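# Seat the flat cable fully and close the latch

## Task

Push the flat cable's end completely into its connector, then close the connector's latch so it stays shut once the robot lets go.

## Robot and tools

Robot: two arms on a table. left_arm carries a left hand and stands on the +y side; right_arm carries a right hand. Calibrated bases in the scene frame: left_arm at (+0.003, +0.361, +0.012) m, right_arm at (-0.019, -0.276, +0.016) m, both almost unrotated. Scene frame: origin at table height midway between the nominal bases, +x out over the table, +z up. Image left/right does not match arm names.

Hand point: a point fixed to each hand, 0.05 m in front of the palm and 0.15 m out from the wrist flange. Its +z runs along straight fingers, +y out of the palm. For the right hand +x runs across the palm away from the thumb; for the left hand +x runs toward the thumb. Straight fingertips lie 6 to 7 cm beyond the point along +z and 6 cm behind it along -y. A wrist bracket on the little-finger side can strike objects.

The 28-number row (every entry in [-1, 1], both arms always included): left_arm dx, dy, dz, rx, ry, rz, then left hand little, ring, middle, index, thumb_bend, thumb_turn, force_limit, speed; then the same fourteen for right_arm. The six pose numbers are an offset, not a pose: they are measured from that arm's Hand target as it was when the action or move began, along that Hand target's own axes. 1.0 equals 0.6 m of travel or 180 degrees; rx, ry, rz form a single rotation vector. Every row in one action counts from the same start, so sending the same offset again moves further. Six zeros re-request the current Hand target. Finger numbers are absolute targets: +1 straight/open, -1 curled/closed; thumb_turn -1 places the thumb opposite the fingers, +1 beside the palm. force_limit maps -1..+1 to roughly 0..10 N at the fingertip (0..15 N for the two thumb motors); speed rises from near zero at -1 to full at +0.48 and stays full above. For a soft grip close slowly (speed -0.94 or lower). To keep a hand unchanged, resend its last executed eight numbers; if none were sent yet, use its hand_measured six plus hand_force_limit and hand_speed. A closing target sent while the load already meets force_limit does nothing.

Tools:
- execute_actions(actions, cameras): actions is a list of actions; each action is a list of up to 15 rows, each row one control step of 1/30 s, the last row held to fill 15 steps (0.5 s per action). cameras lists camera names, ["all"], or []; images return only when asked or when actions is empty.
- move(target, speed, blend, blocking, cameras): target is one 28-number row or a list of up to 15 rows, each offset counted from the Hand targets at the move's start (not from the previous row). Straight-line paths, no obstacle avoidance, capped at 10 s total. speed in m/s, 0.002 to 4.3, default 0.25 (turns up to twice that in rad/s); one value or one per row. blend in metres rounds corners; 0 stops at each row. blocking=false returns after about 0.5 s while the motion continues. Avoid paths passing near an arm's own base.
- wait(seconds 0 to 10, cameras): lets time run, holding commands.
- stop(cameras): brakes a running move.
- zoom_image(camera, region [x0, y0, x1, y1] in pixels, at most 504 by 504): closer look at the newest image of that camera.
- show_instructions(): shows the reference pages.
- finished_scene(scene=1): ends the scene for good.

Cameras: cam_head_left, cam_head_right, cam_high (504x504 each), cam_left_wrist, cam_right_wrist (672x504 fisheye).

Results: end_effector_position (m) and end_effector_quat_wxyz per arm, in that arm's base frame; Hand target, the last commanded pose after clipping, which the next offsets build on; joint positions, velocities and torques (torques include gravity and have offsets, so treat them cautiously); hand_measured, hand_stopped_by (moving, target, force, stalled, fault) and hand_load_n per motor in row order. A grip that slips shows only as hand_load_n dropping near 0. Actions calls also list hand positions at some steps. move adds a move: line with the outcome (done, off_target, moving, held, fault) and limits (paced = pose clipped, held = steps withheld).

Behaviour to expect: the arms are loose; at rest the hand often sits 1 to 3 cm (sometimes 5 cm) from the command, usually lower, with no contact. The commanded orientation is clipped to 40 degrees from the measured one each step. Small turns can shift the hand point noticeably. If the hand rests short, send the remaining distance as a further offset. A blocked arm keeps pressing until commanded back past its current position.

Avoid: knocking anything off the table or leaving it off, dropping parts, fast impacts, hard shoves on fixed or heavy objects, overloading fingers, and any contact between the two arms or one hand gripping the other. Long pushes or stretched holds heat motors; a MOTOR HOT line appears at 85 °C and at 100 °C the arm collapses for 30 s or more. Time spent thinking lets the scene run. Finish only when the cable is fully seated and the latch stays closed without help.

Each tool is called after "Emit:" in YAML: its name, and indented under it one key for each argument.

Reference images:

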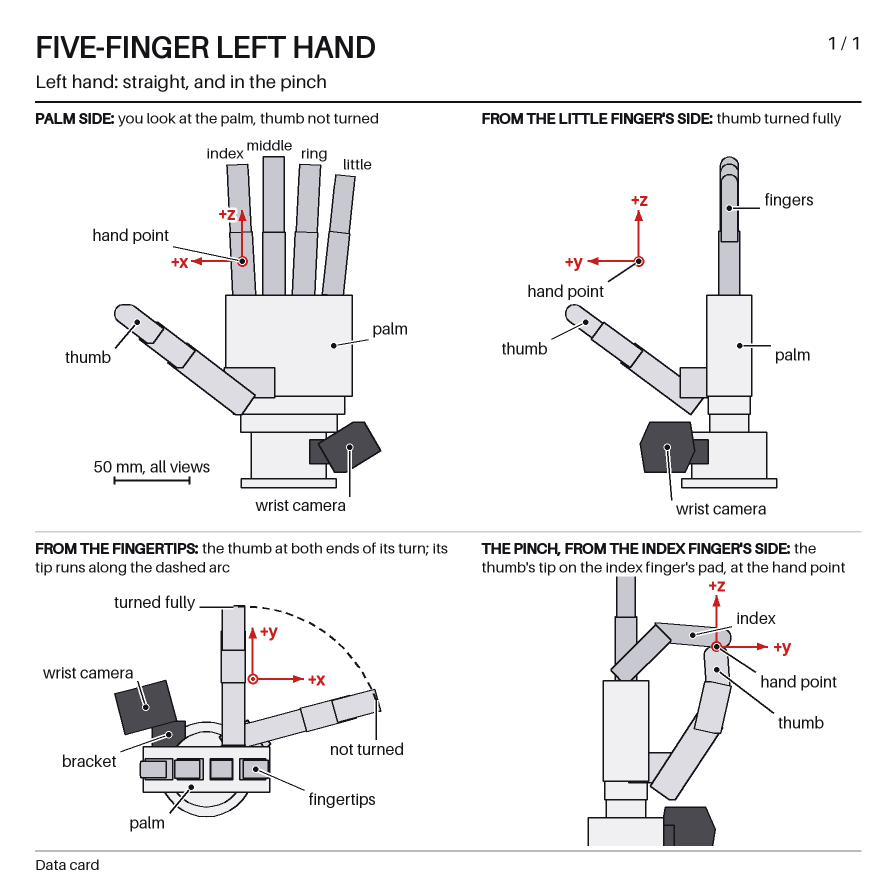

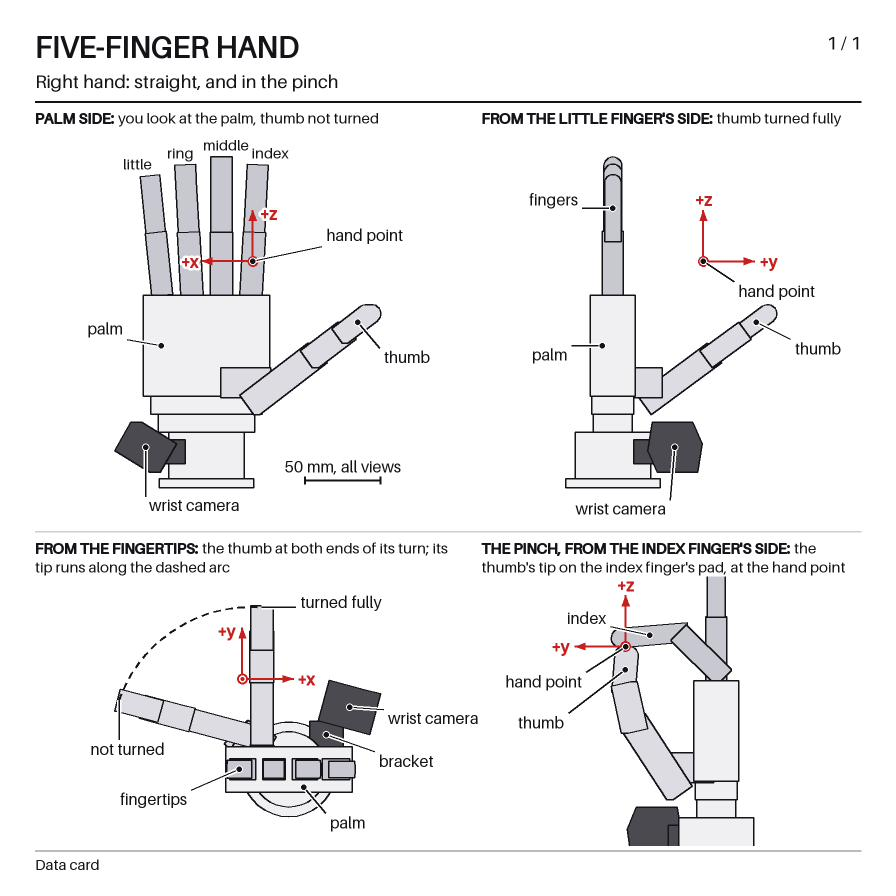

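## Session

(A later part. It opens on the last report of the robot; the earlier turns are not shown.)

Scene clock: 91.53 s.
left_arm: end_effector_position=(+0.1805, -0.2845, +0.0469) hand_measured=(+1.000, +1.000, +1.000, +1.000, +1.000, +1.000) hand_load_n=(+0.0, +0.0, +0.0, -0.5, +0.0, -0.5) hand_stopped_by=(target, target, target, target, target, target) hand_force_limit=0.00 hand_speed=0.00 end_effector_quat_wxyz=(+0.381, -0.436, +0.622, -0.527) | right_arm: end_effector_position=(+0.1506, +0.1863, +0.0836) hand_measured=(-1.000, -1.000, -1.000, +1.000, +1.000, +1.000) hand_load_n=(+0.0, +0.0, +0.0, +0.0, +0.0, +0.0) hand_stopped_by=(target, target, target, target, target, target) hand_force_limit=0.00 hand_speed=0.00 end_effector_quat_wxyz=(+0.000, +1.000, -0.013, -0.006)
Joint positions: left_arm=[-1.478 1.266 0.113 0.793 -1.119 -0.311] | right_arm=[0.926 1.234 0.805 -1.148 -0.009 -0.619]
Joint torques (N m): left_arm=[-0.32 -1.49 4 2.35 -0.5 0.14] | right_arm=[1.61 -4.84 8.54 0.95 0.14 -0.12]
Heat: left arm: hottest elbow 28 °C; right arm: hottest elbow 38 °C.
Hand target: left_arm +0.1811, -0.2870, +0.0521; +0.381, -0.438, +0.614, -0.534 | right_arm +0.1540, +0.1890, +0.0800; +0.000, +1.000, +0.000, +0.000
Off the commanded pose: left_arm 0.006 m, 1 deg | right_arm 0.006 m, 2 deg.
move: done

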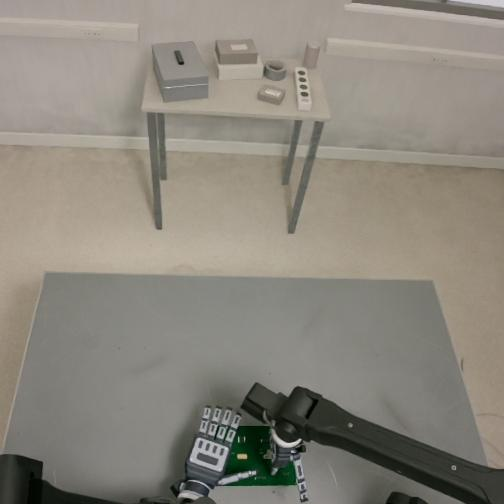

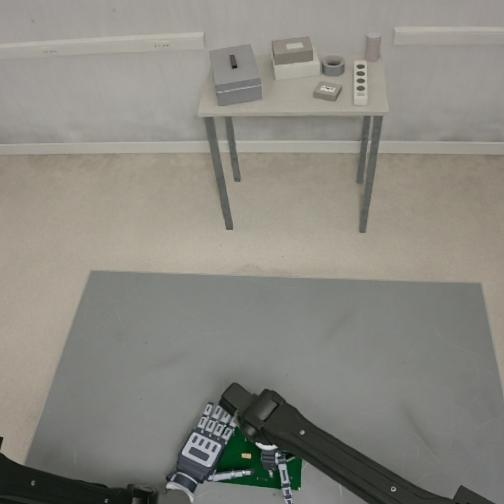

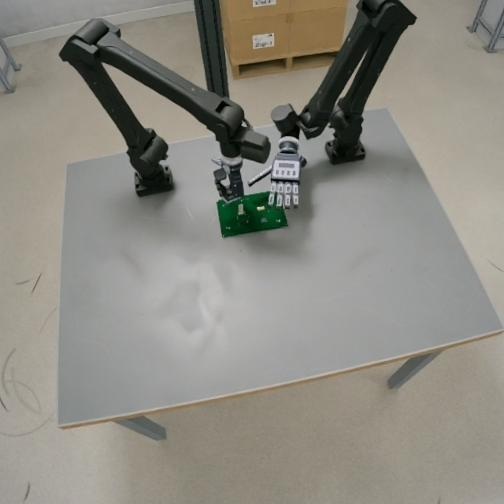

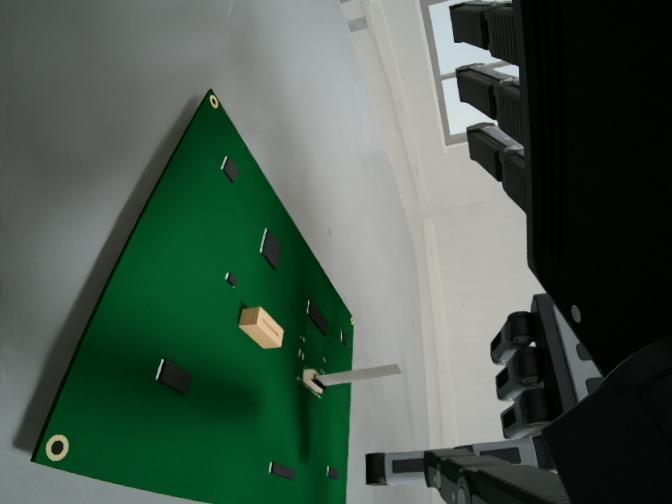

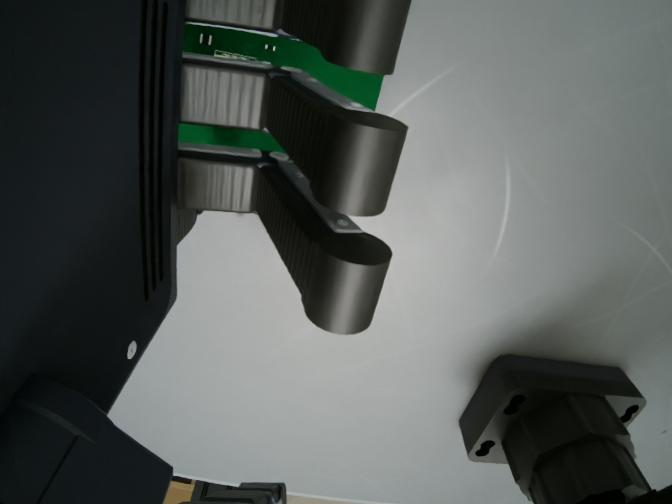

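Emit:
move:
  target: [0.0208,0.0045,0.0893,0,0.1177,0.0164, 1,1,1,1,1,1,0,0, 0,0,0,0,0,0, -1,-1,-1,1,1,1,0,0]
  cameras: ["cam_left_wrist","cam_high","cam_head_left"]
  speed: 0.1

Scene clock: 96.70 s.
left_arm: end_effector_position=(+0.2166, -0.3069, +0.0281) hand_measured=(+1.000, +1.000, +1.000, +1.000, +1.000, +1.000) hand_load_n=(+0.0, +0.0, +0.0, +0.0, +0.0, -0.5) hand_stopped_by=(target, target, target, target, target, target) hand_force_limit=0.00 hand_speed=0.00 end_effector_quat_wxyz=(+0.267, -0.319, +0.701, -0.579) | right_arm: end_effector_position=(+0.1506, +0.1863, +0.0836) hand_measured=(-1.000, -1.000, -1.000, +1.000, +1.000, +1.000) hand_load_n=(+0.0, +0.0, +0.0, +0.0, +0.0, +0.0) hand_stopped_by=(target, target, target, target, target, target) hand_force_limit=0.00 hand_speed=0.00 end_effector_quat_wxyz=(+0.000, +1.000, -0.013, -0.006)
Joint positions: left_arm=[-1.026 1.473 0.085 1.19 -0.309 -0.055] | right_arm=[0.926 1.234 0.805 -1.148 -0.009 -0.619]
Joint torques (N m): left_arm=[1.61 -2.67 4.31 2.95 0.19 0.14] | right_arm=[1.55 -4.95 8.55 0.87 0.11 -0.13]
Heat: left arm: hottest elbow 28 °C; right arm: hottest elbow 37 °C.
Hand target: left_arm +0.2268, -0.3159, +0.0420; +0.275, -0.317, +0.685, -0.596 | right_arm +0.1540, +0.1890, +0.0800; +0.000, +1.000, +0.000, +0.000
Off the commanded pose: left_arm 0.019 m, 3 deg | right_arm 0.006 m, 2 deg.
move: off_target (left_arm)
Images, in order (width x height): cam_head_left 504x504, cam_high 504x504, cam_left_wrist 672x504.

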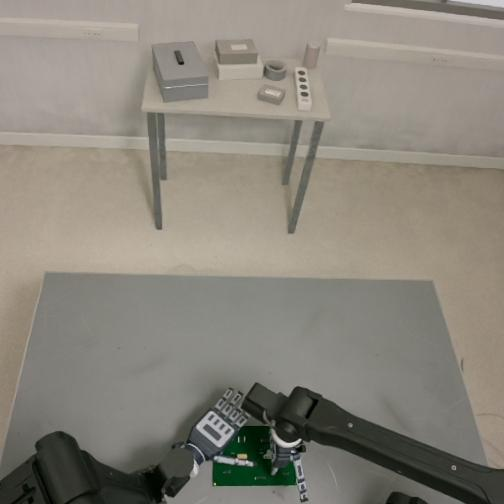

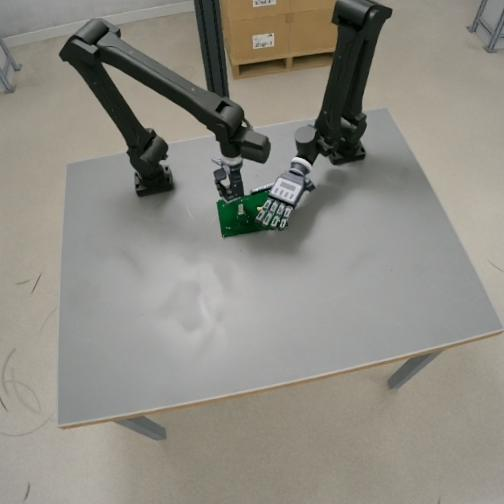

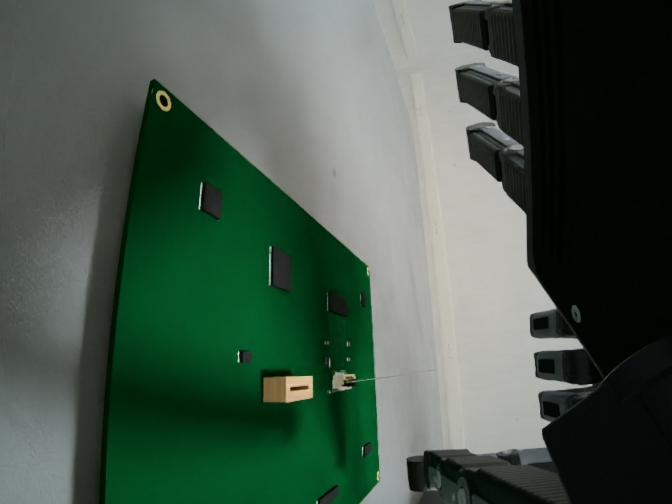

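Emit:
zoom_image:
  camera: "cam_left_wrist"
  region: [310, 340, 470, 500]

Emit:
zoom_image:
  camera: "cam_left_wrist"
  region: [322, 360, 372, 400]

Scaled by 3.150 from the camera's 672x504 image, which has a finer 960x720 frame.

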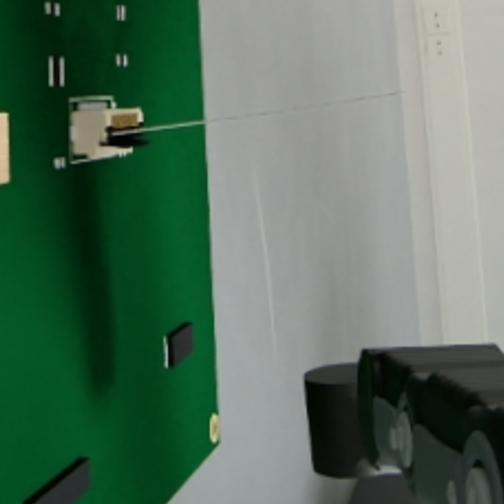

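Scaled by 10.080 from the camera's 672x504 image, which has a finer 960x720 frame.

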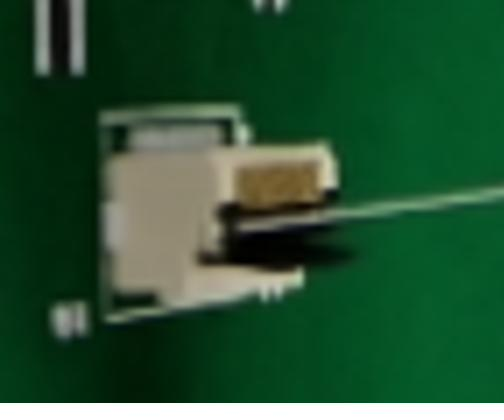

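Emit:
move:
  target: [0,0,0,0,0,0, 1,1,1,1,1,1,0,0, 0.0367,0,0.02,0,0,0, -1,-1,-1,1,1,1,0,0]
  cameras: ["cam_left_wrist"]
  speed: 0.06

Scene clock: 99.90 s.
left_arm: end_effector_position=(+0.2166, -0.3069, +0.0281) hand_measured=(+1.000, +1.000, +1.000, +1.000, +1.000, +1.000) hand_load_n=(+0.0, +0.0, -0.5, +0.0, +0.0, +0.0) hand_stopped_by=(target, target, target, target, target, target) hand_force_limit=0.00 hand_speed=0.00 end_effector_quat_wxyz=(+0.267, -0.319, +0.701, -0.579) | right_arm: end_effector_position=(+0.1666, +0.1850, +0.0687) hand_measured=(-1.000, -1.000, -1.000, +1.000, +1.000, +1.000) hand_load_n=(+0.0, +0.0, +0.0, +0.0, +0.0, +0.0) hand_stopped_by=(target, target, target, target, target, target) hand_force_limit=0.00 hand_speed=0.00 end_effector_quat_wxyz=(+0.004, +1.000, -0.005, -0.008)
Joint positions: left_arm=[-1.026 1.473 0.085 1.19 -0.309 -0.055] | right_arm=[0.888 1.288 0.805 -1.105 -0.008 -0.674]
Joint torques (N m): left_arm=[1.55 -2.61 4.31 2.96 0.19 0.14] | right_arm=[-0.44 -5.19 9.28 0.83 0.09 -0.14]
Heat: left arm: hottest elbow 28 °C; right arm: hottest elbow 37 °C.
Hand target: left_arm +0.2268, -0.3159, +0.0420; +0.275, -0.317, +0.685, -0.596 | right_arm +0.1760, +0.1890, +0.0680; +0.000, +1.000, +0.000, +0.000
Off the commanded pose: left_arm 0.019 m, 3 deg | right_arm 0.010 m, 1 deg.
move: off_target (left_arm)
Images, in order (width x height): cam_left_wrist 672x504.

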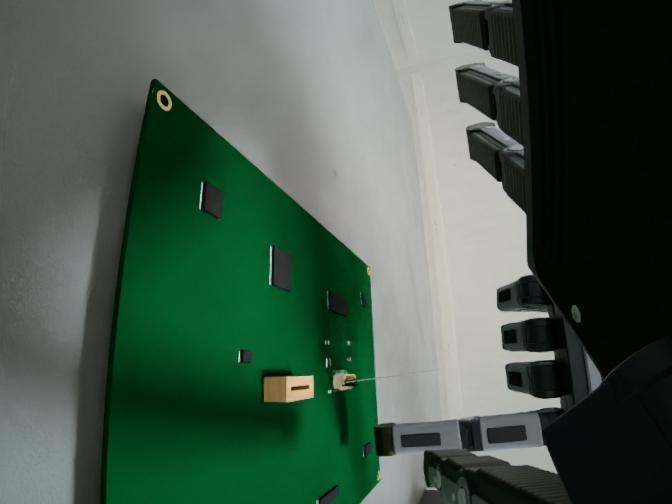

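Emit:
zoom_image:
  camera: "cam_left_wrist"
  region: [320, 360, 440, 480]

Scaled by 4.200 from the camera's 672x504 image, which has a finer 960x720 frame.

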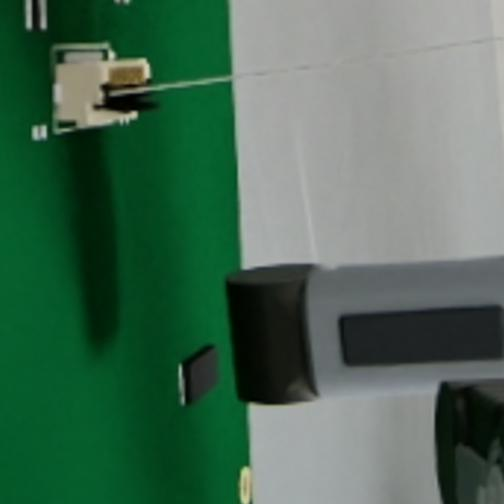

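Emit:
execute_actions:
  actions: []

Scene clock: 100.87 s.
left_arm: end_effector_position=(+0.2166, -0.3069, +0.0281) hand_measured=(+1.000, +1.000, +1.000, +1.000, +1.000, +1.000) hand_load_n=(+0.0, +0.0, +0.0, +0.0, +0.0, -0.5) hand_stopped_by=(target, target, target, target, target, target) hand_force_limit=0.00 hand_speed=0.00 end_effector_quat_wxyz=(+0.267, -0.319, +0.701, -0.579) | right_arm: end_effector_position=(+0.1666, +0.1850, +0.0687) hand_measured=(-1.000, -1.000, -1.000, +1.000, +1.000, +1.000) hand_load_n=(+0.0, +0.0, +0.0, +0.0, +0.0, +0.0) hand_stopped_by=(target, target, target, target, target, target) hand_force_limit=0.00 hand_speed=0.00 end_effector_quat_wxyz=(+0.004, +1.000, -0.005, -0.008)
Joint positions: left_arm=[-1.026 1.473 0.085 1.19 -0.309 -0.055] | right_arm=[0.888 1.288 0.805 -1.105 -0.008 -0.674]
Joint velocities: within noise
Joint torques (N m): left_arm=[1.55 -2.67 4.31 2.97 0.19 0.14] | right_arm=[-0.5 -5.42 9.31 0.99 0.09 -0.14]
Heat: left arm: hottest elbow 28 °C; right arm: hottest elbow 37 °C.
Hand target: left_arm +0.2268, -0.3159, +0.0420; +0.275, -0.317, +0.685, -0.596 | right_arm +0.1760, +0.1890, +0.0680; +0.000, +1.000, +0.000, +0.000
Off the commanded pose: left_arm 0.019 m, 3 deg | right_arm 0.010 m, 1 deg.

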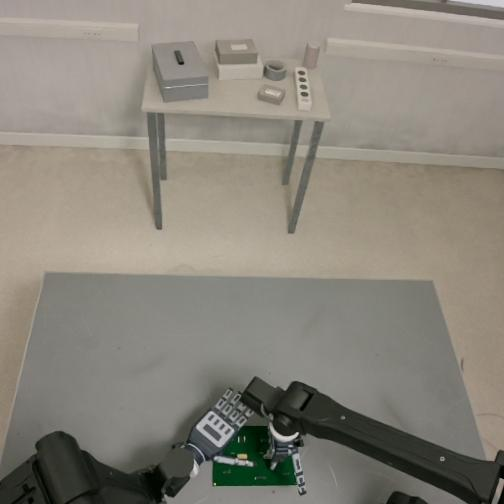

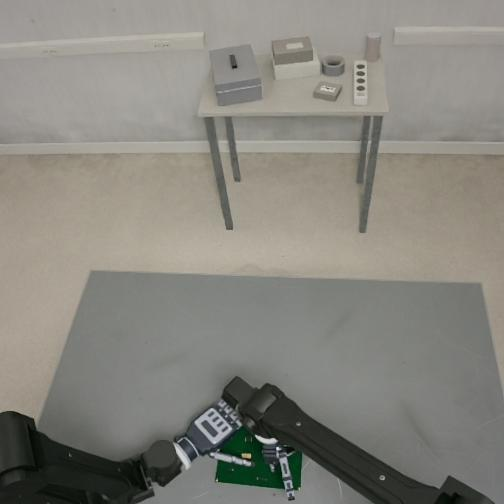

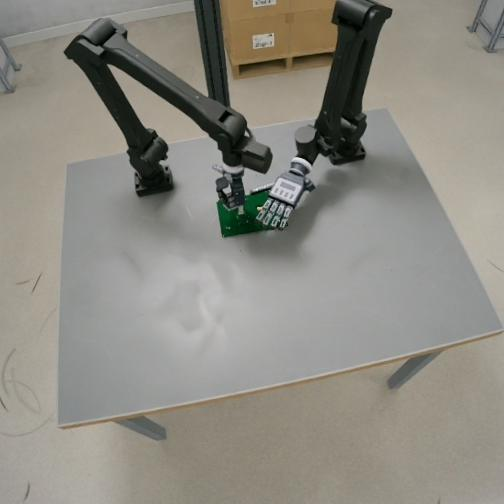

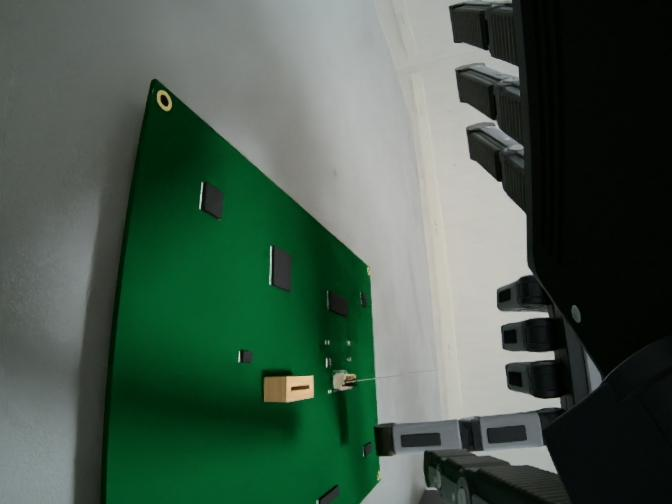

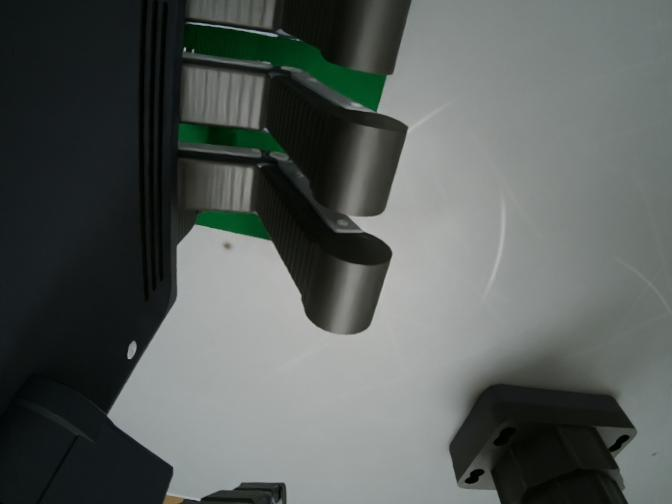

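Emit:
zoom_image:
  camera: "cam_head_left"
  region: [235, 410, 315, 500]

Emit:
zoom_image:
  camera: "cam_head_right"
  region: [235, 410, 315, 500]

Emit:
zoom_image:
  camera: "cam_high"
  region: [205, 160, 285, 240]

Scaled by 5.600 from the camera's 504x504 image, which has a finer 720x720 frame.

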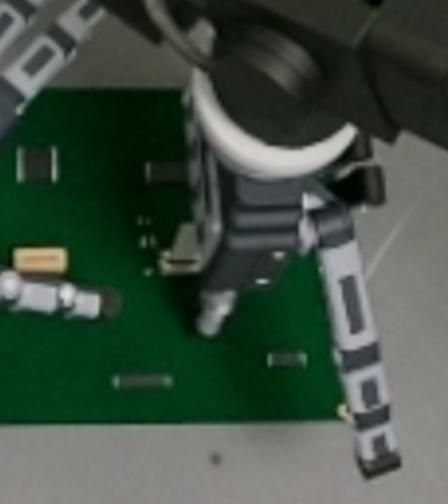

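Scaled by 5.600 from the camera's 504x504 image, which has a finer 720x720 frame.

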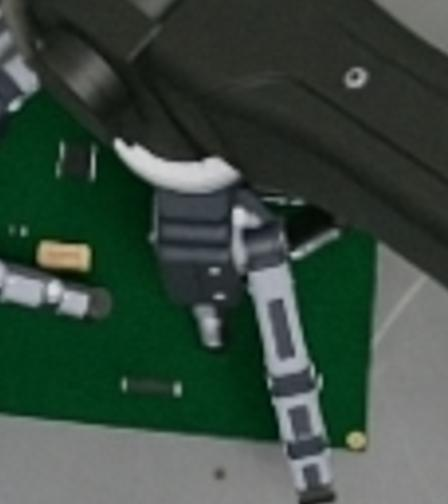

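Scaled by 6.300 from the camera's 504x504 image, which has a finer 720x720 frame.

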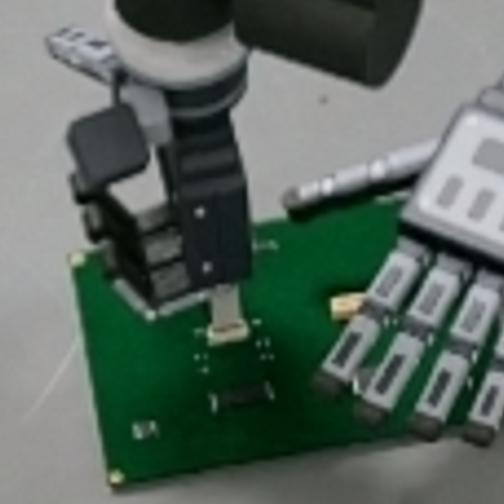

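Emit:
move:
  target: [0,0,0,0,0,0, 1,1,1,1,1,1,0,0, 0.025,-0.01,0.0133,0,0,0, -1,-1,-1,1,1,1,0,0]
  cameras: ["cam_left_wrist","cam_head_left","cam_head_right"]
  speed: 0.05

Scene clock: 102.83 s.
left_arm: end_effector_position=(+0.2166, -0.3069, +0.0281) hand_measured=(+1.000, +1.000, +1.000, +1.000, +1.000, +1.000) hand_load_n=(+0.0, +0.0, +0.0, +0.0, +0.0, +0.0) hand_stopped_by=(target, target, target, target, target, target) hand_force_limit=0.00 hand_speed=0.00 end_effector_quat_wxyz=(+0.267, -0.319, +0.701, -0.579) | right_arm: end_effector_position=(+0.1724, +0.1850, +0.0555) hand_measured=(-1.000, -1.000, -1.000, +1.000, +1.000, +1.000) hand_load_n=(+0.0, +0.0, +0.0, +0.0, +0.0, +0.0) hand_stopped_by=(target, target, target, target, target, target) hand_force_limit=0.00 hand_speed=0.00 end_effector_quat_wxyz=(+0.013, +1.000, +0.000, -0.016)
Joint positions: left_arm=[-1.026 1.473 0.085 1.19 -0.309 -0.055] | right_arm=[0.876 1.337 0.805 -1.079 -0.008 -0.695]
Joint torques (N m): left_arm=[1.61 -2.67 4.3 2.97 0.19 0.14] | right_arm=[-0.67 -6.07 10.91 0.88 0.13 -0.13]
Heat: left arm: hottest elbow 28 °C; right arm: hottest elbow 37 °C.
Hand target: left_arm +0.2268, -0.3159, +0.0420; +0.275, -0.317, +0.685, -0.596 | right_arm +0.1910, +0.1950, +0.0600; +0.000, +1.000, +0.000, +0.000
Off the commanded pose: left_arm 0.019 m, 3 deg | right_arm 0.022 m, 2 deg.
move: off_target (left_arm, right_arm)
Images, in order (width x height): cam_head_left 504x504, cam_head_right 504x504, cam_left_wrist 672x504.

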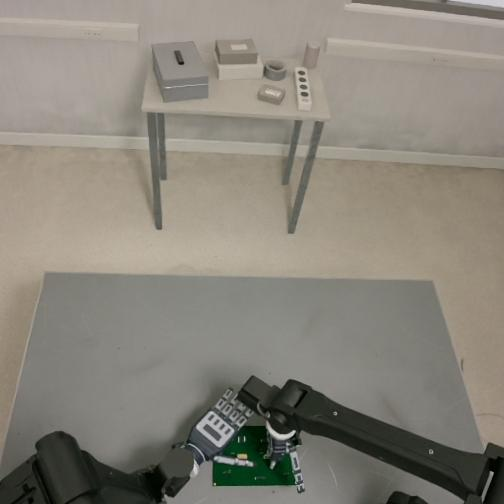

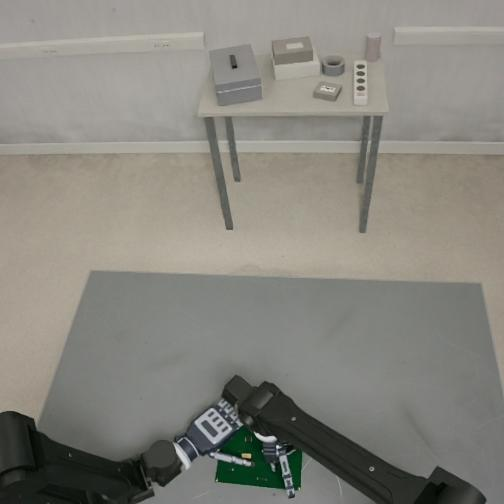

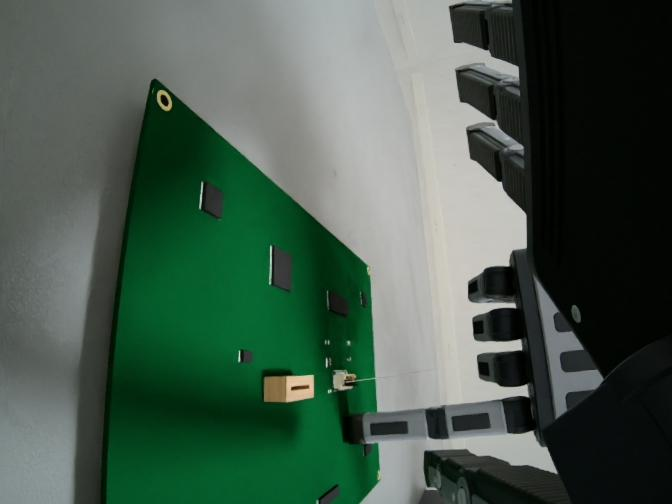

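Emit:
zoom_image:
  camera: "cam_left_wrist"
  region: [320, 360, 440, 480]

Scaled by 4.200 from the camera's 672x504 image, which has a finer 960x720 frame.

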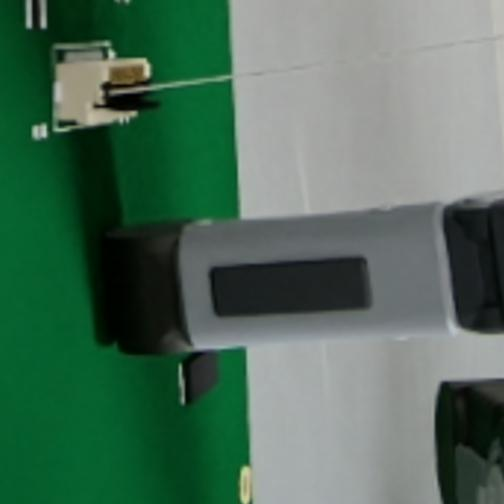

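Emit:
move:
  target: [0,0,0,0,0,0, 1,1,1,1,1,1,0,0, 0,0,-0.0167,0,0,0, -1,-1,-1,1,1,1,0,0]
  cameras: []
  speed: 0.05

Scene clock: 104.63 s.
left_arm: end_effector_position=(+0.2166, -0.3069, +0.0281) hand_measured=(+1.000, +1.000, +1.000, +1.000, +1.000, +1.000) hand_load_n=(+0.0, +0.0, +0.0, +0.0, +0.0, -0.5) hand_stopped_by=(target, target, target, target, target, target) hand_force_limit=0.00 hand_speed=0.00 end_effector_quat_wxyz=(+0.267, -0.319, +0.701, -0.579) | right_arm: end_effector_position=(+0.1724, +0.1850, +0.0555) hand_measured=(-1.000, -1.000, -1.000, +1.000, +1.000, +1.000) hand_load_n=(+0.0, +0.0, +0.0, +0.0, +0.0, +0.0) hand_stopped_by=(target, target, target, target, target, target) hand_force_limit=0.00 hand_speed=0.00 end_effector_quat_wxyz=(+0.013, +1.000, +0.000, -0.016)
Joint positions: left_arm=[-1.026 1.473 0.085 1.19 -0.309 -0.055] | right_arm=[0.876 1.337 0.805 -1.079 -0.008 -0.695]
Joint torques (N m): left_arm=[1.61 -2.67 4.3 2.97 0.19 0.14] | right_arm=[-0.79 -6.83 12.44 -0.32 0.14 -0.1]
Heat: left arm: hottest elbow 28 °C; right arm: hottest elbow 36 °C.
Hand target: left_arm +0.2268, -0.3159, +0.0420; +0.275, -0.317, +0.685, -0.596 | right_arm +0.1910, +0.1950, +0.0700; +0.000, +1.000, +0.000, +0.000
Off the commanded pose: left_arm 0.019 m, 3 deg | right_arm 0.026 m, 2 deg.
move: off_target (left_arm, right_arm)
No camera images: "cameras" was empty.

Emit:
move:
  target: [0,0,0,0,0,0, 1,1,1,1,1,1,0,0, 0,0,-0.05,0,0,0, -1,-1,-1,1,1,1,0,0]
  cameras: ["cam_left_wrist"]
  speed: 0.08

Scene clock: 106.00 s.
left_arm: end_effector_position=(+0.2166, -0.3069, +0.0281) hand_measured=(+1.000, +1.000, +1.000, +1.000, +1.000, +1.000) hand_load_n=(+0.0, +0.0, +0.0, +0.0, +0.0, +0.0) hand_stopped_by=(target, target, target, target, target, target) hand_force_limit=0.00 hand_speed=0.00 end_effector_quat_wxyz=(+0.267, -0.319, +0.701, -0.579) | right_arm: end_effector_position=(+0.1697, +0.1818, +0.0799) hand_measured=(-1.000, -1.000, -1.000, +1.000, +1.000, +1.000) hand_load_n=(+0.0, +0.0, +0.0, +0.0, +0.0, +0.0) hand_stopped_by=(target, target, target, target, target, target) hand_force_limit=0.00 hand_speed=0.00 end_effector_quat_wxyz=(+0.024, +0.999, +0.000, -0.025)
Joint positions: left_arm=[-1.026 1.473 0.085 1.19 -0.309 -0.055] | right_arm=[0.876 1.314 0.849 -1.176 -0.008 -0.695]
Joint torques (N m): left_arm=[1.61 -2.55 4.31 2.97 0.19 0.14] | right_arm=[-0.56 -8.06 13.33 -0.13 0.13 -0.1]
Heat: left arm: hottest elbow 28 °C; right arm: hottest elbow 37 °C.
Hand target: left_arm +0.2268, -0.3159, +0.0420; +0.275, -0.317, +0.685, -0.596 | right_arm +0.1911, +0.1950, +0.1000; +0.000, +1.000, +0.000, +0.000
Off the commanded pose: left_arm 0.019 m, 3 deg | right_arm 0.032 m, 4 deg.
move: off_target (left_arm, right_arm)
Images, in order (width x height): cam_left_wrist 672x504.

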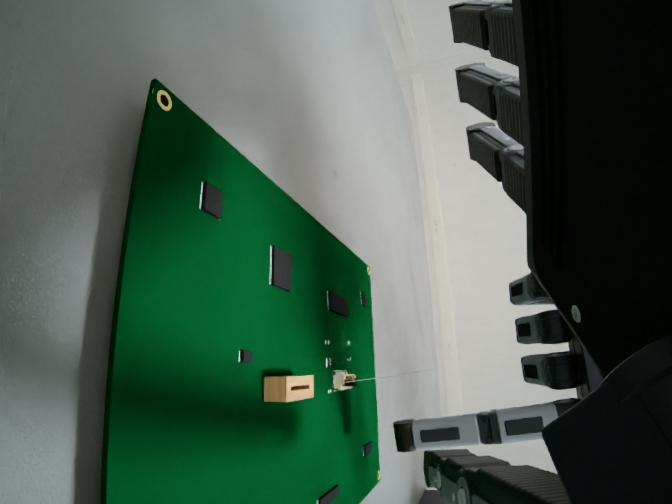

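Emit:
move:
  target: [0,0,0,0,0,0, 1,1,1,1,1,1,0,0, 0.025,-0.01,0,0,0,0, -1,-1,-1,1,1,1,0,0]
  cameras: []
  speed: 0.08

Scene clock: 107.33 s.
left_arm: end_effector_position=(+0.2166, -0.3069, +0.0281) hand_measured=(+1.000, +1.000, +1.000, +1.000, +1.000, +1.000) hand_load_n=(+0.0, +0.0, +0.0, +0.0, +0.0, +0.0) hand_stopped_by=(target, target, target, target, target, target) hand_force_limit=0.00 hand_speed=0.00 end_effector_quat_wxyz=(+0.267, -0.319, +0.701, -0.579) | right_arm: end_effector_position=(+0.1847, +0.1876, +0.0869) hand_measured=(-1.000, -1.000, -1.000, +1.000, +1.000, +1.000) hand_load_n=(+0.0, +0.0, +0.0, +0.0, +0.0, +0.0) hand_stopped_by=(target, target, target, target, target, target) hand_force_limit=0.00 hand_speed=0.00 end_effector_quat_wxyz=(+0.014, +1.000, -0.002, -0.017)
Joint positions: left_arm=[-1.026 1.473 0.085 1.19 -0.309 -0.055] | right_arm=[0.851 1.322 0.883 -1.176 -0.008 -0.717]
Joint torques (N m): left_arm=[1.61 -2.67 4.31 2.97 0.19 0.14] | right_arm=[-0.67 -6.01 13.67 -0.02 0.08 -0.09]
Heat: left arm: hottest elbow 28 °C; right arm: hottest elbow 37 °C.
Hand target: left_arm +0.2268, -0.3159, +0.0420; +0.275, -0.317, +0.685, -0.596 | right_arm +0.2061, +0.2010, +0.1000; +0.000, +1.000, +0.000, +0.000
Off the commanded pose: left_arm 0.019 m, 3 deg | right_arm 0.028 m, 3 deg.
move: off_target (left_arm, right_arm)
No camera images: "cameras" was empty.

Emit:
move:
  target: [0,0,0,0,0,0, 1,1,1,1,1,1,0,0, 0,-0.005,0.05,0,0,0, -1,-1,-1,1,1,1,0,0]
  cameras: ["cam_left_wrist"]
  speed: 0.05

Scene clock: 108.90 s.
left_arm: end_effector_position=(+0.2166, -0.3069, +0.0281) hand_measured=(+1.000, +1.000, +1.000, +1.000, +1.000, +1.000) hand_load_n=(+0.0, +0.0, +0.0, +0.0, +0.0, +0.0) hand_stopped_by=(target, target, target, target, target, target) hand_force_limit=0.00 hand_speed=0.00 end_effector_quat_wxyz=(+0.267, -0.319, +0.701, -0.579) | right_arm: end_effector_position=(+0.1950, +0.1999, +0.0707) hand_measured=(-1.000, -1.000, -1.000, +1.000, +1.000, +1.000) hand_load_n=(+0.0, +0.0, +0.0, +0.0, +0.0, +0.0) hand_stopped_by=(target, target, target, target, target, target) hand_force_limit=0.00 hand_speed=0.00 end_effector_quat_wxyz=(+0.005, +1.000, -0.001, -0.009)
Joint positions: left_arm=[-1.026 1.473 0.085 1.19 -0.309 -0.055] | right_arm=[0.853 1.366 0.883 -1.107 -0.008 -0.717]
Joint torques (N m): left_arm=[1.55 -2.67 4.31 2.97 0.19 0.14] | right_arm=[-0.32 -6.48 9.55 0.99 0.07 -0.09]
Heat: left arm: hottest elbow 28 °C; right arm: hottest elbow 37 °C.
Hand target: left_arm +0.2268, -0.3159, +0.0420; +0.275, -0.317, +0.685, -0.596 | right_arm +0.2061, +0.2040, +0.0700; +0.000, +1.000, +0.000, +0.000
Off the commanded pose: left_arm 0.019 m, 3 deg | right_arm 0.012 m, 1 deg.
move: off_target (left_arm, right_arm)
Images, in order (width x height): cam_left_wrist 672x504.

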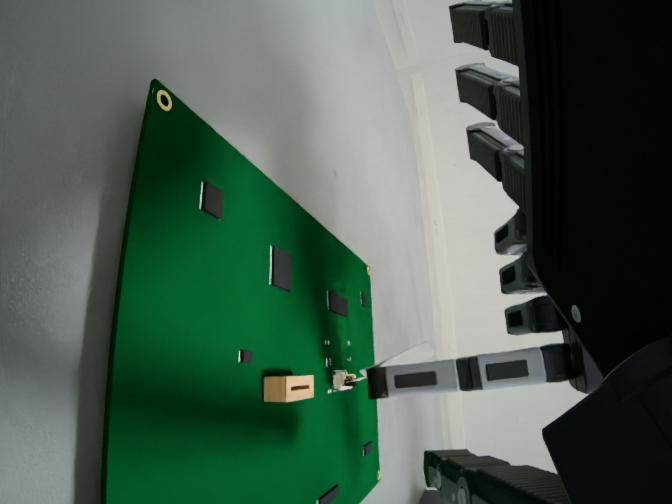

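Emit:
zoom_image:
  camera: "cam_left_wrist"
  region: [320, 330, 440, 430]

Scaled by 4.200 from the camera's 672x504 image, which has a finer 960x720 frame.

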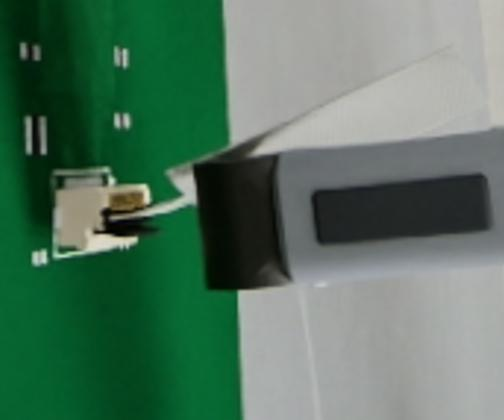

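Emit:
move:
  target: [0,0,0,0,0,0, 1,1,1,1,1,1,0,0, -0.025,0.025,0,0,0,0, -1,-1,-1,1,1,1,0,0]
  cameras: ["cam_left_wrist"]
  speed: 0.05

Scene clock: 110.63 s.
left_arm: end_effector_position=(+0.2166, -0.3069, +0.0281) hand_measured=(+1.000, +1.000, +1.000, +1.000, +1.000, +1.000) hand_load_n=(+0.0, +0.0, +0.0, +0.0, +0.0, +0.0) hand_stopped_by=(target, target, target, target, target, target) hand_force_limit=0.00 hand_speed=0.00 end_effector_quat_wxyz=(+0.267, -0.319, +0.701, -0.579) | right_arm: end_effector_position=(+0.1847, +0.1894, +0.0659) hand_measured=(-1.000, -1.000, -1.000, +1.000, +1.000, +1.000) hand_load_n=(+0.0, +0.0, +0.0, +0.0, +0.0, +0.0) hand_stopped_by=(target, target, target, target, target, target) hand_force_limit=0.00 hand_speed=0.00 end_effector_quat_wxyz=(+0.011, +1.000, +0.001, -0.014)
Joint positions: left_arm=[-1.026 1.473 0.085 1.19 -0.309 -0.055] | right_arm=[0.856 1.346 0.846 -1.105 -0.008 -0.717]
Joint torques (N m): left_arm=[1.61 -2.67 4.3 2.97 0.19 0.14] | right_arm=[0.44 -8.64 8.12 0.79 0.04 -0.04]
Heat: left arm: hottest elbow 28 °C; right arm: hottest elbow 36 °C.
Hand target: left_arm +0.2268, -0.3159, +0.0420; +0.275, -0.317, +0.685, -0.596 | right_arm +0.1910, +0.1890, +0.0700; +0.000, +1.000, +0.000, +0.000
Off the commanded pose: left_arm 0.019 m, 3 deg | right_arm 0.008 m, 2 deg.
move: off_target (left_arm)
Images, in order (width x height): cam_left_wrist 672x504.

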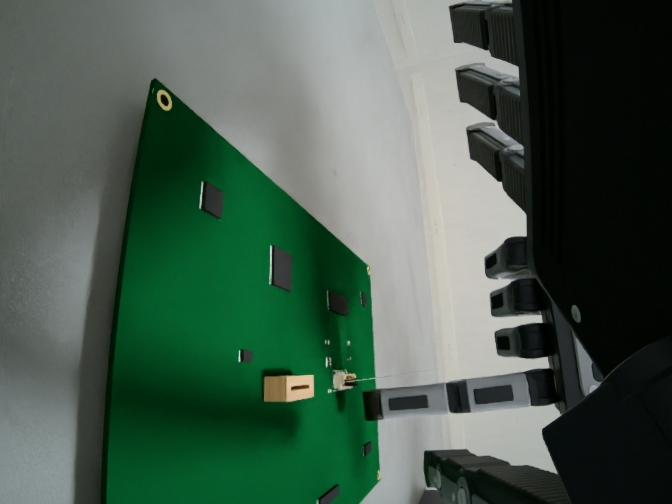

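Emit:
zoom_image:
  camera: "cam_left_wrist"
  region: [320, 350, 420, 440]

Scaled by 5.040 from the camera's 672x504 image, which has a finer 960x720 frame.

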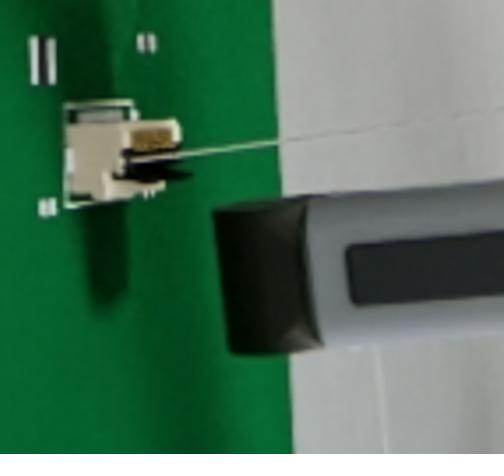

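Emit:
move:
  target: [0,0,0,0,0,0, 1,1,1,1,1,1,0,0, 0.0117,-0.01,0.0,0,0,0, -1,-1,-1,1,1,1,0,0]
  cameras: []
  speed: 0.05

Scene clock: 112.20 s.
left_arm: end_effector_position=(+0.2166, -0.3069, +0.0281) hand_measured=(+1.000, +1.000, +1.000, +1.000, +1.000, +1.000) hand_load_n=(+0.0, +0.0, +0.0, +0.0, +0.0, +0.0) hand_stopped_by=(target, target, target, target, target, target) hand_force_limit=0.00 hand_speed=0.00 end_effector_quat_wxyz=(+0.267, -0.319, +0.701, -0.579) | right_arm: end_effector_position=(+0.1847, +0.1894, +0.0659) hand_measured=(-1.000, -1.000, -1.000, +1.000, +1.000, +1.000) hand_load_n=(+0.0, +0.0, +0.0, +0.0, -0.5, +0.0) hand_stopped_by=(target, target, target, target, target, target) hand_force_limit=0.00 hand_speed=0.00 end_effector_quat_wxyz=(+0.011, +1.000, +0.001, -0.014)
Joint positions: left_arm=[-1.026 1.473 0.085 1.19 -0.309 -0.055] | right_arm=[0.856 1.346 0.846 -1.105 -0.008 -0.717]
Joint torques (N m): left_arm=[1.61 -2.61 4.33 2.99 0.19 0.14] | right_arm=[-0.32 -7.12 10.09 0.69 0.05 -0.06]
Heat: left arm: hottest elbow 28 °C; right arm: hottest elbow 36 °C.
Hand target: left_arm +0.2268, -0.3159, +0.0420; +0.275, -0.317, +0.685, -0.596 | right_arm +0.1981, +0.1950, +0.0700; +0.000, +1.000, +0.000, +0.000
Off the commanded pose: left_arm 0.019 m, 3 deg | right_arm 0.015 m, 2 deg.
move: off_target (left_arm, right_arm)
No camera images: "cameras" was empty.

Emit:
move:
  target: [0,0,0,0,0,0, 1,1,1,1,1,1,0,0, 0.0083,-0.005,0.0,0,0,0, -1,-1,-1,1,1,1,0,0]
  cameras: []
  speed: 0.05

Scene clock: 113.30 s.
left_arm: end_effector_position=(+0.2166, -0.3069, +0.0281) hand_measured=(+1.000, +1.000, +1.000, +1.000, +1.000, +1.000) hand_load_n=(+0.0, +0.0, +0.0, +0.0, +0.0, +0.0) hand_stopped_by=(target, target, target, target, target, target) hand_force_limit=0.00 hand_speed=0.00 end_effector_quat_wxyz=(+0.267, -0.319, +0.701, -0.579) | right_arm: end_effector_position=(+0.1846, +0.1893, +0.0655) hand_measured=(-1.000, -1.000, -1.000, +1.000, +1.000, +1.000) hand_load_n=(+0.0, +0.0, +0.5, +0.0, +0.0, +0.0) hand_stopped_by=(target, target, target, target, target, target) hand_force_limit=0.00 hand_speed=0.00 end_effector_quat_wxyz=(+0.011, +1.000, +0.001, -0.015)
Joint positions: left_arm=[-1.026 1.473 0.085 1.19 -0.309 -0.055] | right_arm=[0.856 1.348 0.846 -1.105 -0.008 -0.717]
Joint torques (N m): left_arm=[1.55 -2.67 4.33 2.96 0.19 0.14] | right_arm=[-0.26 -6.24 11.37 0.8 0.06 -0.13]
Heat: left arm: hottest elbow 28 °C; right arm: hottest elbow 36 °C.
Hand target: left_arm +0.2268, -0.3159, +0.0420; +0.275, -0.317, +0.685, -0.596 | right_arm +0.2031, +0.1980, +0.0700; +0.000, +1.000, +0.000, +0.000
Off the commanded pose: left_arm 0.019 m, 3 deg | right_arm 0.021 m, 2 deg.
move: off_target (left_arm, right_arm)
No camera images: "cameras" was empty.

Emit:
move:
  target: [0,0,0,0,0,0, 1,1,1,1,1,1,0,0, 0.005,-0.005,0.0,0,0,0, -1,-1,-1,1,1,1,0,0]
  cameras: []
  speed: 0.05

Scene clock: 114.47 s.
left_arm: end_effector_position=(+0.2166, -0.3069, +0.0281) hand_measured=(+1.000, +1.000, +1.000, +1.000, +1.000, +1.000) hand_load_n=(+0.0, +0.0, +0.0, +0.0, -0.5, +0.0) hand_stopped_by=(target, target, target, target, target, target) hand_force_limit=0.00 hand_speed=0.00 end_effector_quat_wxyz=(+0.267, -0.319, +0.701, -0.579) | right_arm: end_effector_position=(+0.1842, +0.1888, +0.0629) hand_measured=(-1.000, -1.000, -1.000, +1.000, +1.000, +1.000) hand_load_n=(+0.0, +0.0, +0.0, +0.0, +0.0, +0.0) hand_stopped_by=(target, target, target, target, target, target) hand_force_limit=0.00 hand_speed=0.00 end_effector_quat_wxyz=(+0.015, +1.000, +0.001, -0.018)
Joint positions: left_arm=[-1.026 1.473 0.085 1.19 -0.309 -0.055] | right_arm=[0.856 1.359 0.846 -1.105 -0.008 -0.717]
Joint torques (N m): left_arm=[1.61 -2.67 4.31 2.96 0.19 0.13] | right_arm=[-0.5 -6.36 12.05 0.72 0.09 -0.09]
Heat: left arm: hottest elbow 28 °C; right arm: hottest elbow 36 °C.
Hand target: left_arm +0.2268, -0.3159, +0.0420; +0.275, -0.317, +0.685, -0.596 | right_arm +0.2061, +0.2010, +0.0700; +0.000, +1.000, +0.000, +0.000
Off the commanded pose: left_arm 0.019 m, 3 deg | right_arm 0.026 m, 3 deg.
move: off_target (left_arm, right_arm)
No camera images: "cameras" was empty.

Emit:
move:
  target: [0,0,0,0,0,0, 1,1,1,1,1,1,0,0, 0.005,-0.005,-0.01,0,0,0, -1,-1,-1,1,1,1,0,0]
  cameras: []
  speed: 0.05

Scene clock: 116.07 s.
left_arm: end_effector_position=(+0.2166, -0.3069, +0.0281) hand_measured=(+1.000, +1.000, +1.000, +1.000, +1.000, +1.000) hand_load_n=(+0.0, +0.0, +0.0, +0.0, +0.0, +0.0) hand_stopped_by=(target, target, target, target, target, target) hand_force_limit=0.00 hand_speed=0.00 end_effector_quat_wxyz=(+0.267, -0.319, +0.701, -0.579) | right_arm: end_effector_position=(+0.1864, +0.1912, +0.0641) hand_measured=(-1.000, -1.000, -1.000, +1.000, +1.000, +1.000) hand_load_n=(+0.0, +0.0, +0.0, +0.0, -0.5, +0.0) hand_stopped_by=(target, target, target, target, target, target) hand_force_limit=0.00 hand_speed=0.00 end_effector_quat_wxyz=(+0.013, +1.000, +0.002, -0.017)
Joint positions: left_arm=[-1.026 1.473 0.085 1.19 -0.309 -0.055] | right_arm=[0.856 1.362 0.854 -1.105 -0.008 -0.718]
Joint torques (N m): left_arm=[1.61 -2.67 4.3 2.97 0.19 0.14] | right_arm=[-0.32 -6.59 13.19 0.01 0.1 -0.11]
Heat: left arm: hottest elbow 28 °C; right arm: hottest elbow 36 °C.
Hand target: left_arm +0.2268, -0.3159, +0.0420; +0.275, -0.317, +0.685, -0.596 | right_arm +0.2091, +0.2040, +0.0760; +0.000, +1.000, +0.000, +0.000
Off the commanded pose: left_arm 0.019 m, 3 deg | right_arm 0.029 m, 2 deg.
move: off_target (left_arm, right_arm)
No camera images: "cameras" was empty.

Emit:
move:
  target: [0,0,0,0,0,0, 1,1,1,1,1,1,0,0, 0.0042,-0.0042,-0.0042,0,0,0, -1,-1,-1,1,1,1,0,0]
  cameras: ["all"]
  speed: 0.05

Scene clock: 117.40 s.
left_arm: end_effector_position=(+0.2166, -0.3069, +0.0281) hand_measured=(+1.000, +1.000, +1.000, +1.000, +1.000, +1.000) hand_load_n=(+0.0, -0.5, +0.0, +0.0, +0.0, +0.0) hand_stopped_by=(target, target, target, target, target, target) hand_force_limit=0.00 hand_speed=0.00 end_effector_quat_wxyz=(+0.267, -0.319, +0.701, -0.579) | right_arm: end_effector_position=(+0.1895, +0.1941, +0.0660) hand_measured=(-1.000, -1.000, -1.000, +1.000, +1.000, +1.000) hand_load_n=(+0.5, +0.0, +0.0, +0.0, +0.0, -0.5) hand_stopped_by=(target, target, target, target, target, target) hand_force_limit=0.00 hand_speed=0.00 end_effector_quat_wxyz=(+0.012, +1.000, +0.001, -0.016)
Joint positions: left_arm=[-1.026 1.473 0.085 1.19 -0.309 -0.055] | right_arm=[0.854 1.368 0.866 -1.108 -0.008 -0.718]
Joint torques (N m): left_arm=[1.55 -2.67 4.31 2.97 0.19 0.14] | right_arm=[-0.79 -6.3 13.34 -0.13 0.05 -0.11]
Heat: left arm: hottest elbow 28 °C; right arm: hottest elbow 36 °C.
Hand target: left_arm +0.2268, -0.3159, +0.0420; +0.275, -0.317, +0.685, -0.596 | right_arm +0.2116, +0.2065, +0.0785; +0.000, +1.000, +0.000, +0.000
Off the commanded pose: left_arm 0.019 m, 3 deg | right_arm 0.028 m, 2 deg.
move: off_target (left_arm, right_arm)

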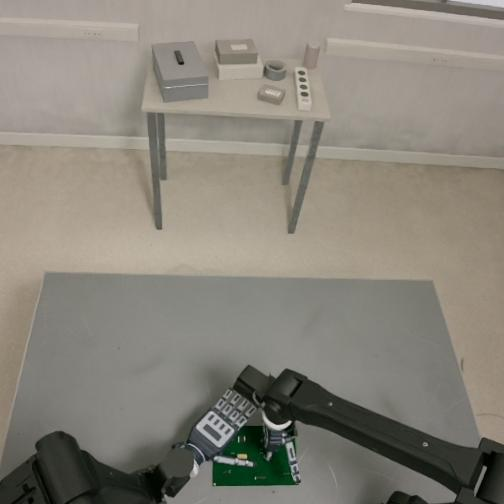

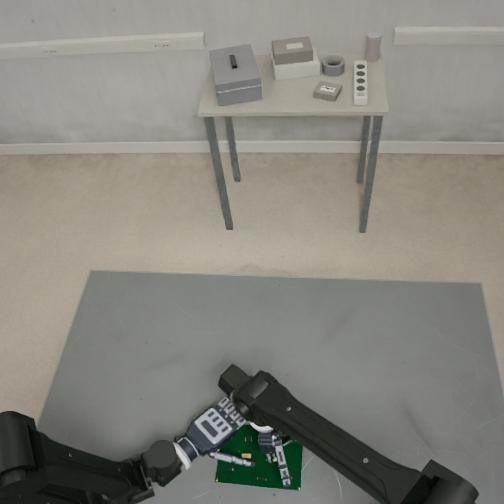

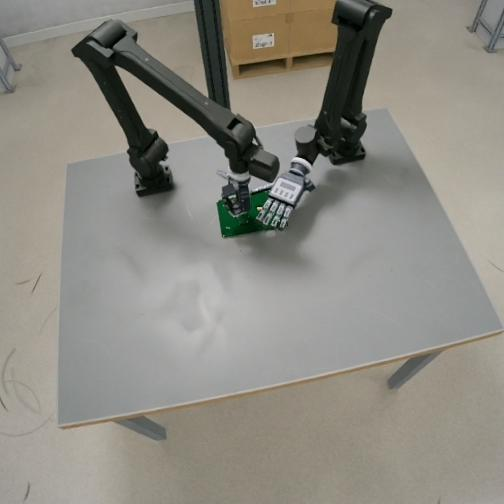

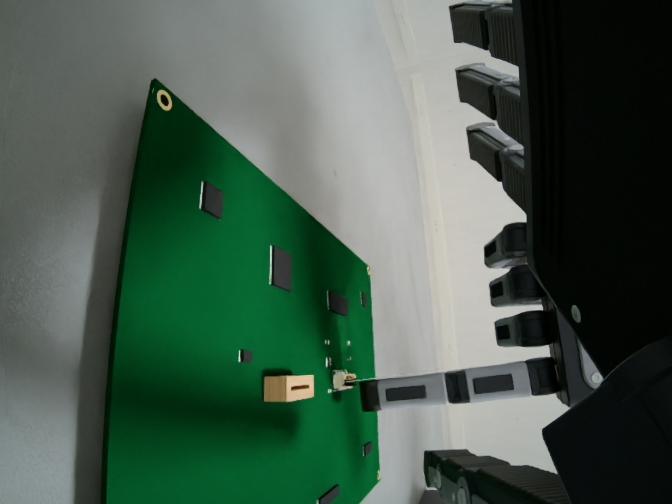

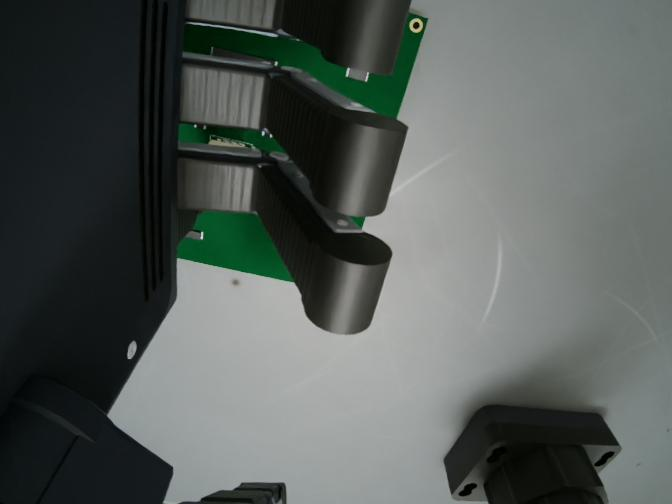

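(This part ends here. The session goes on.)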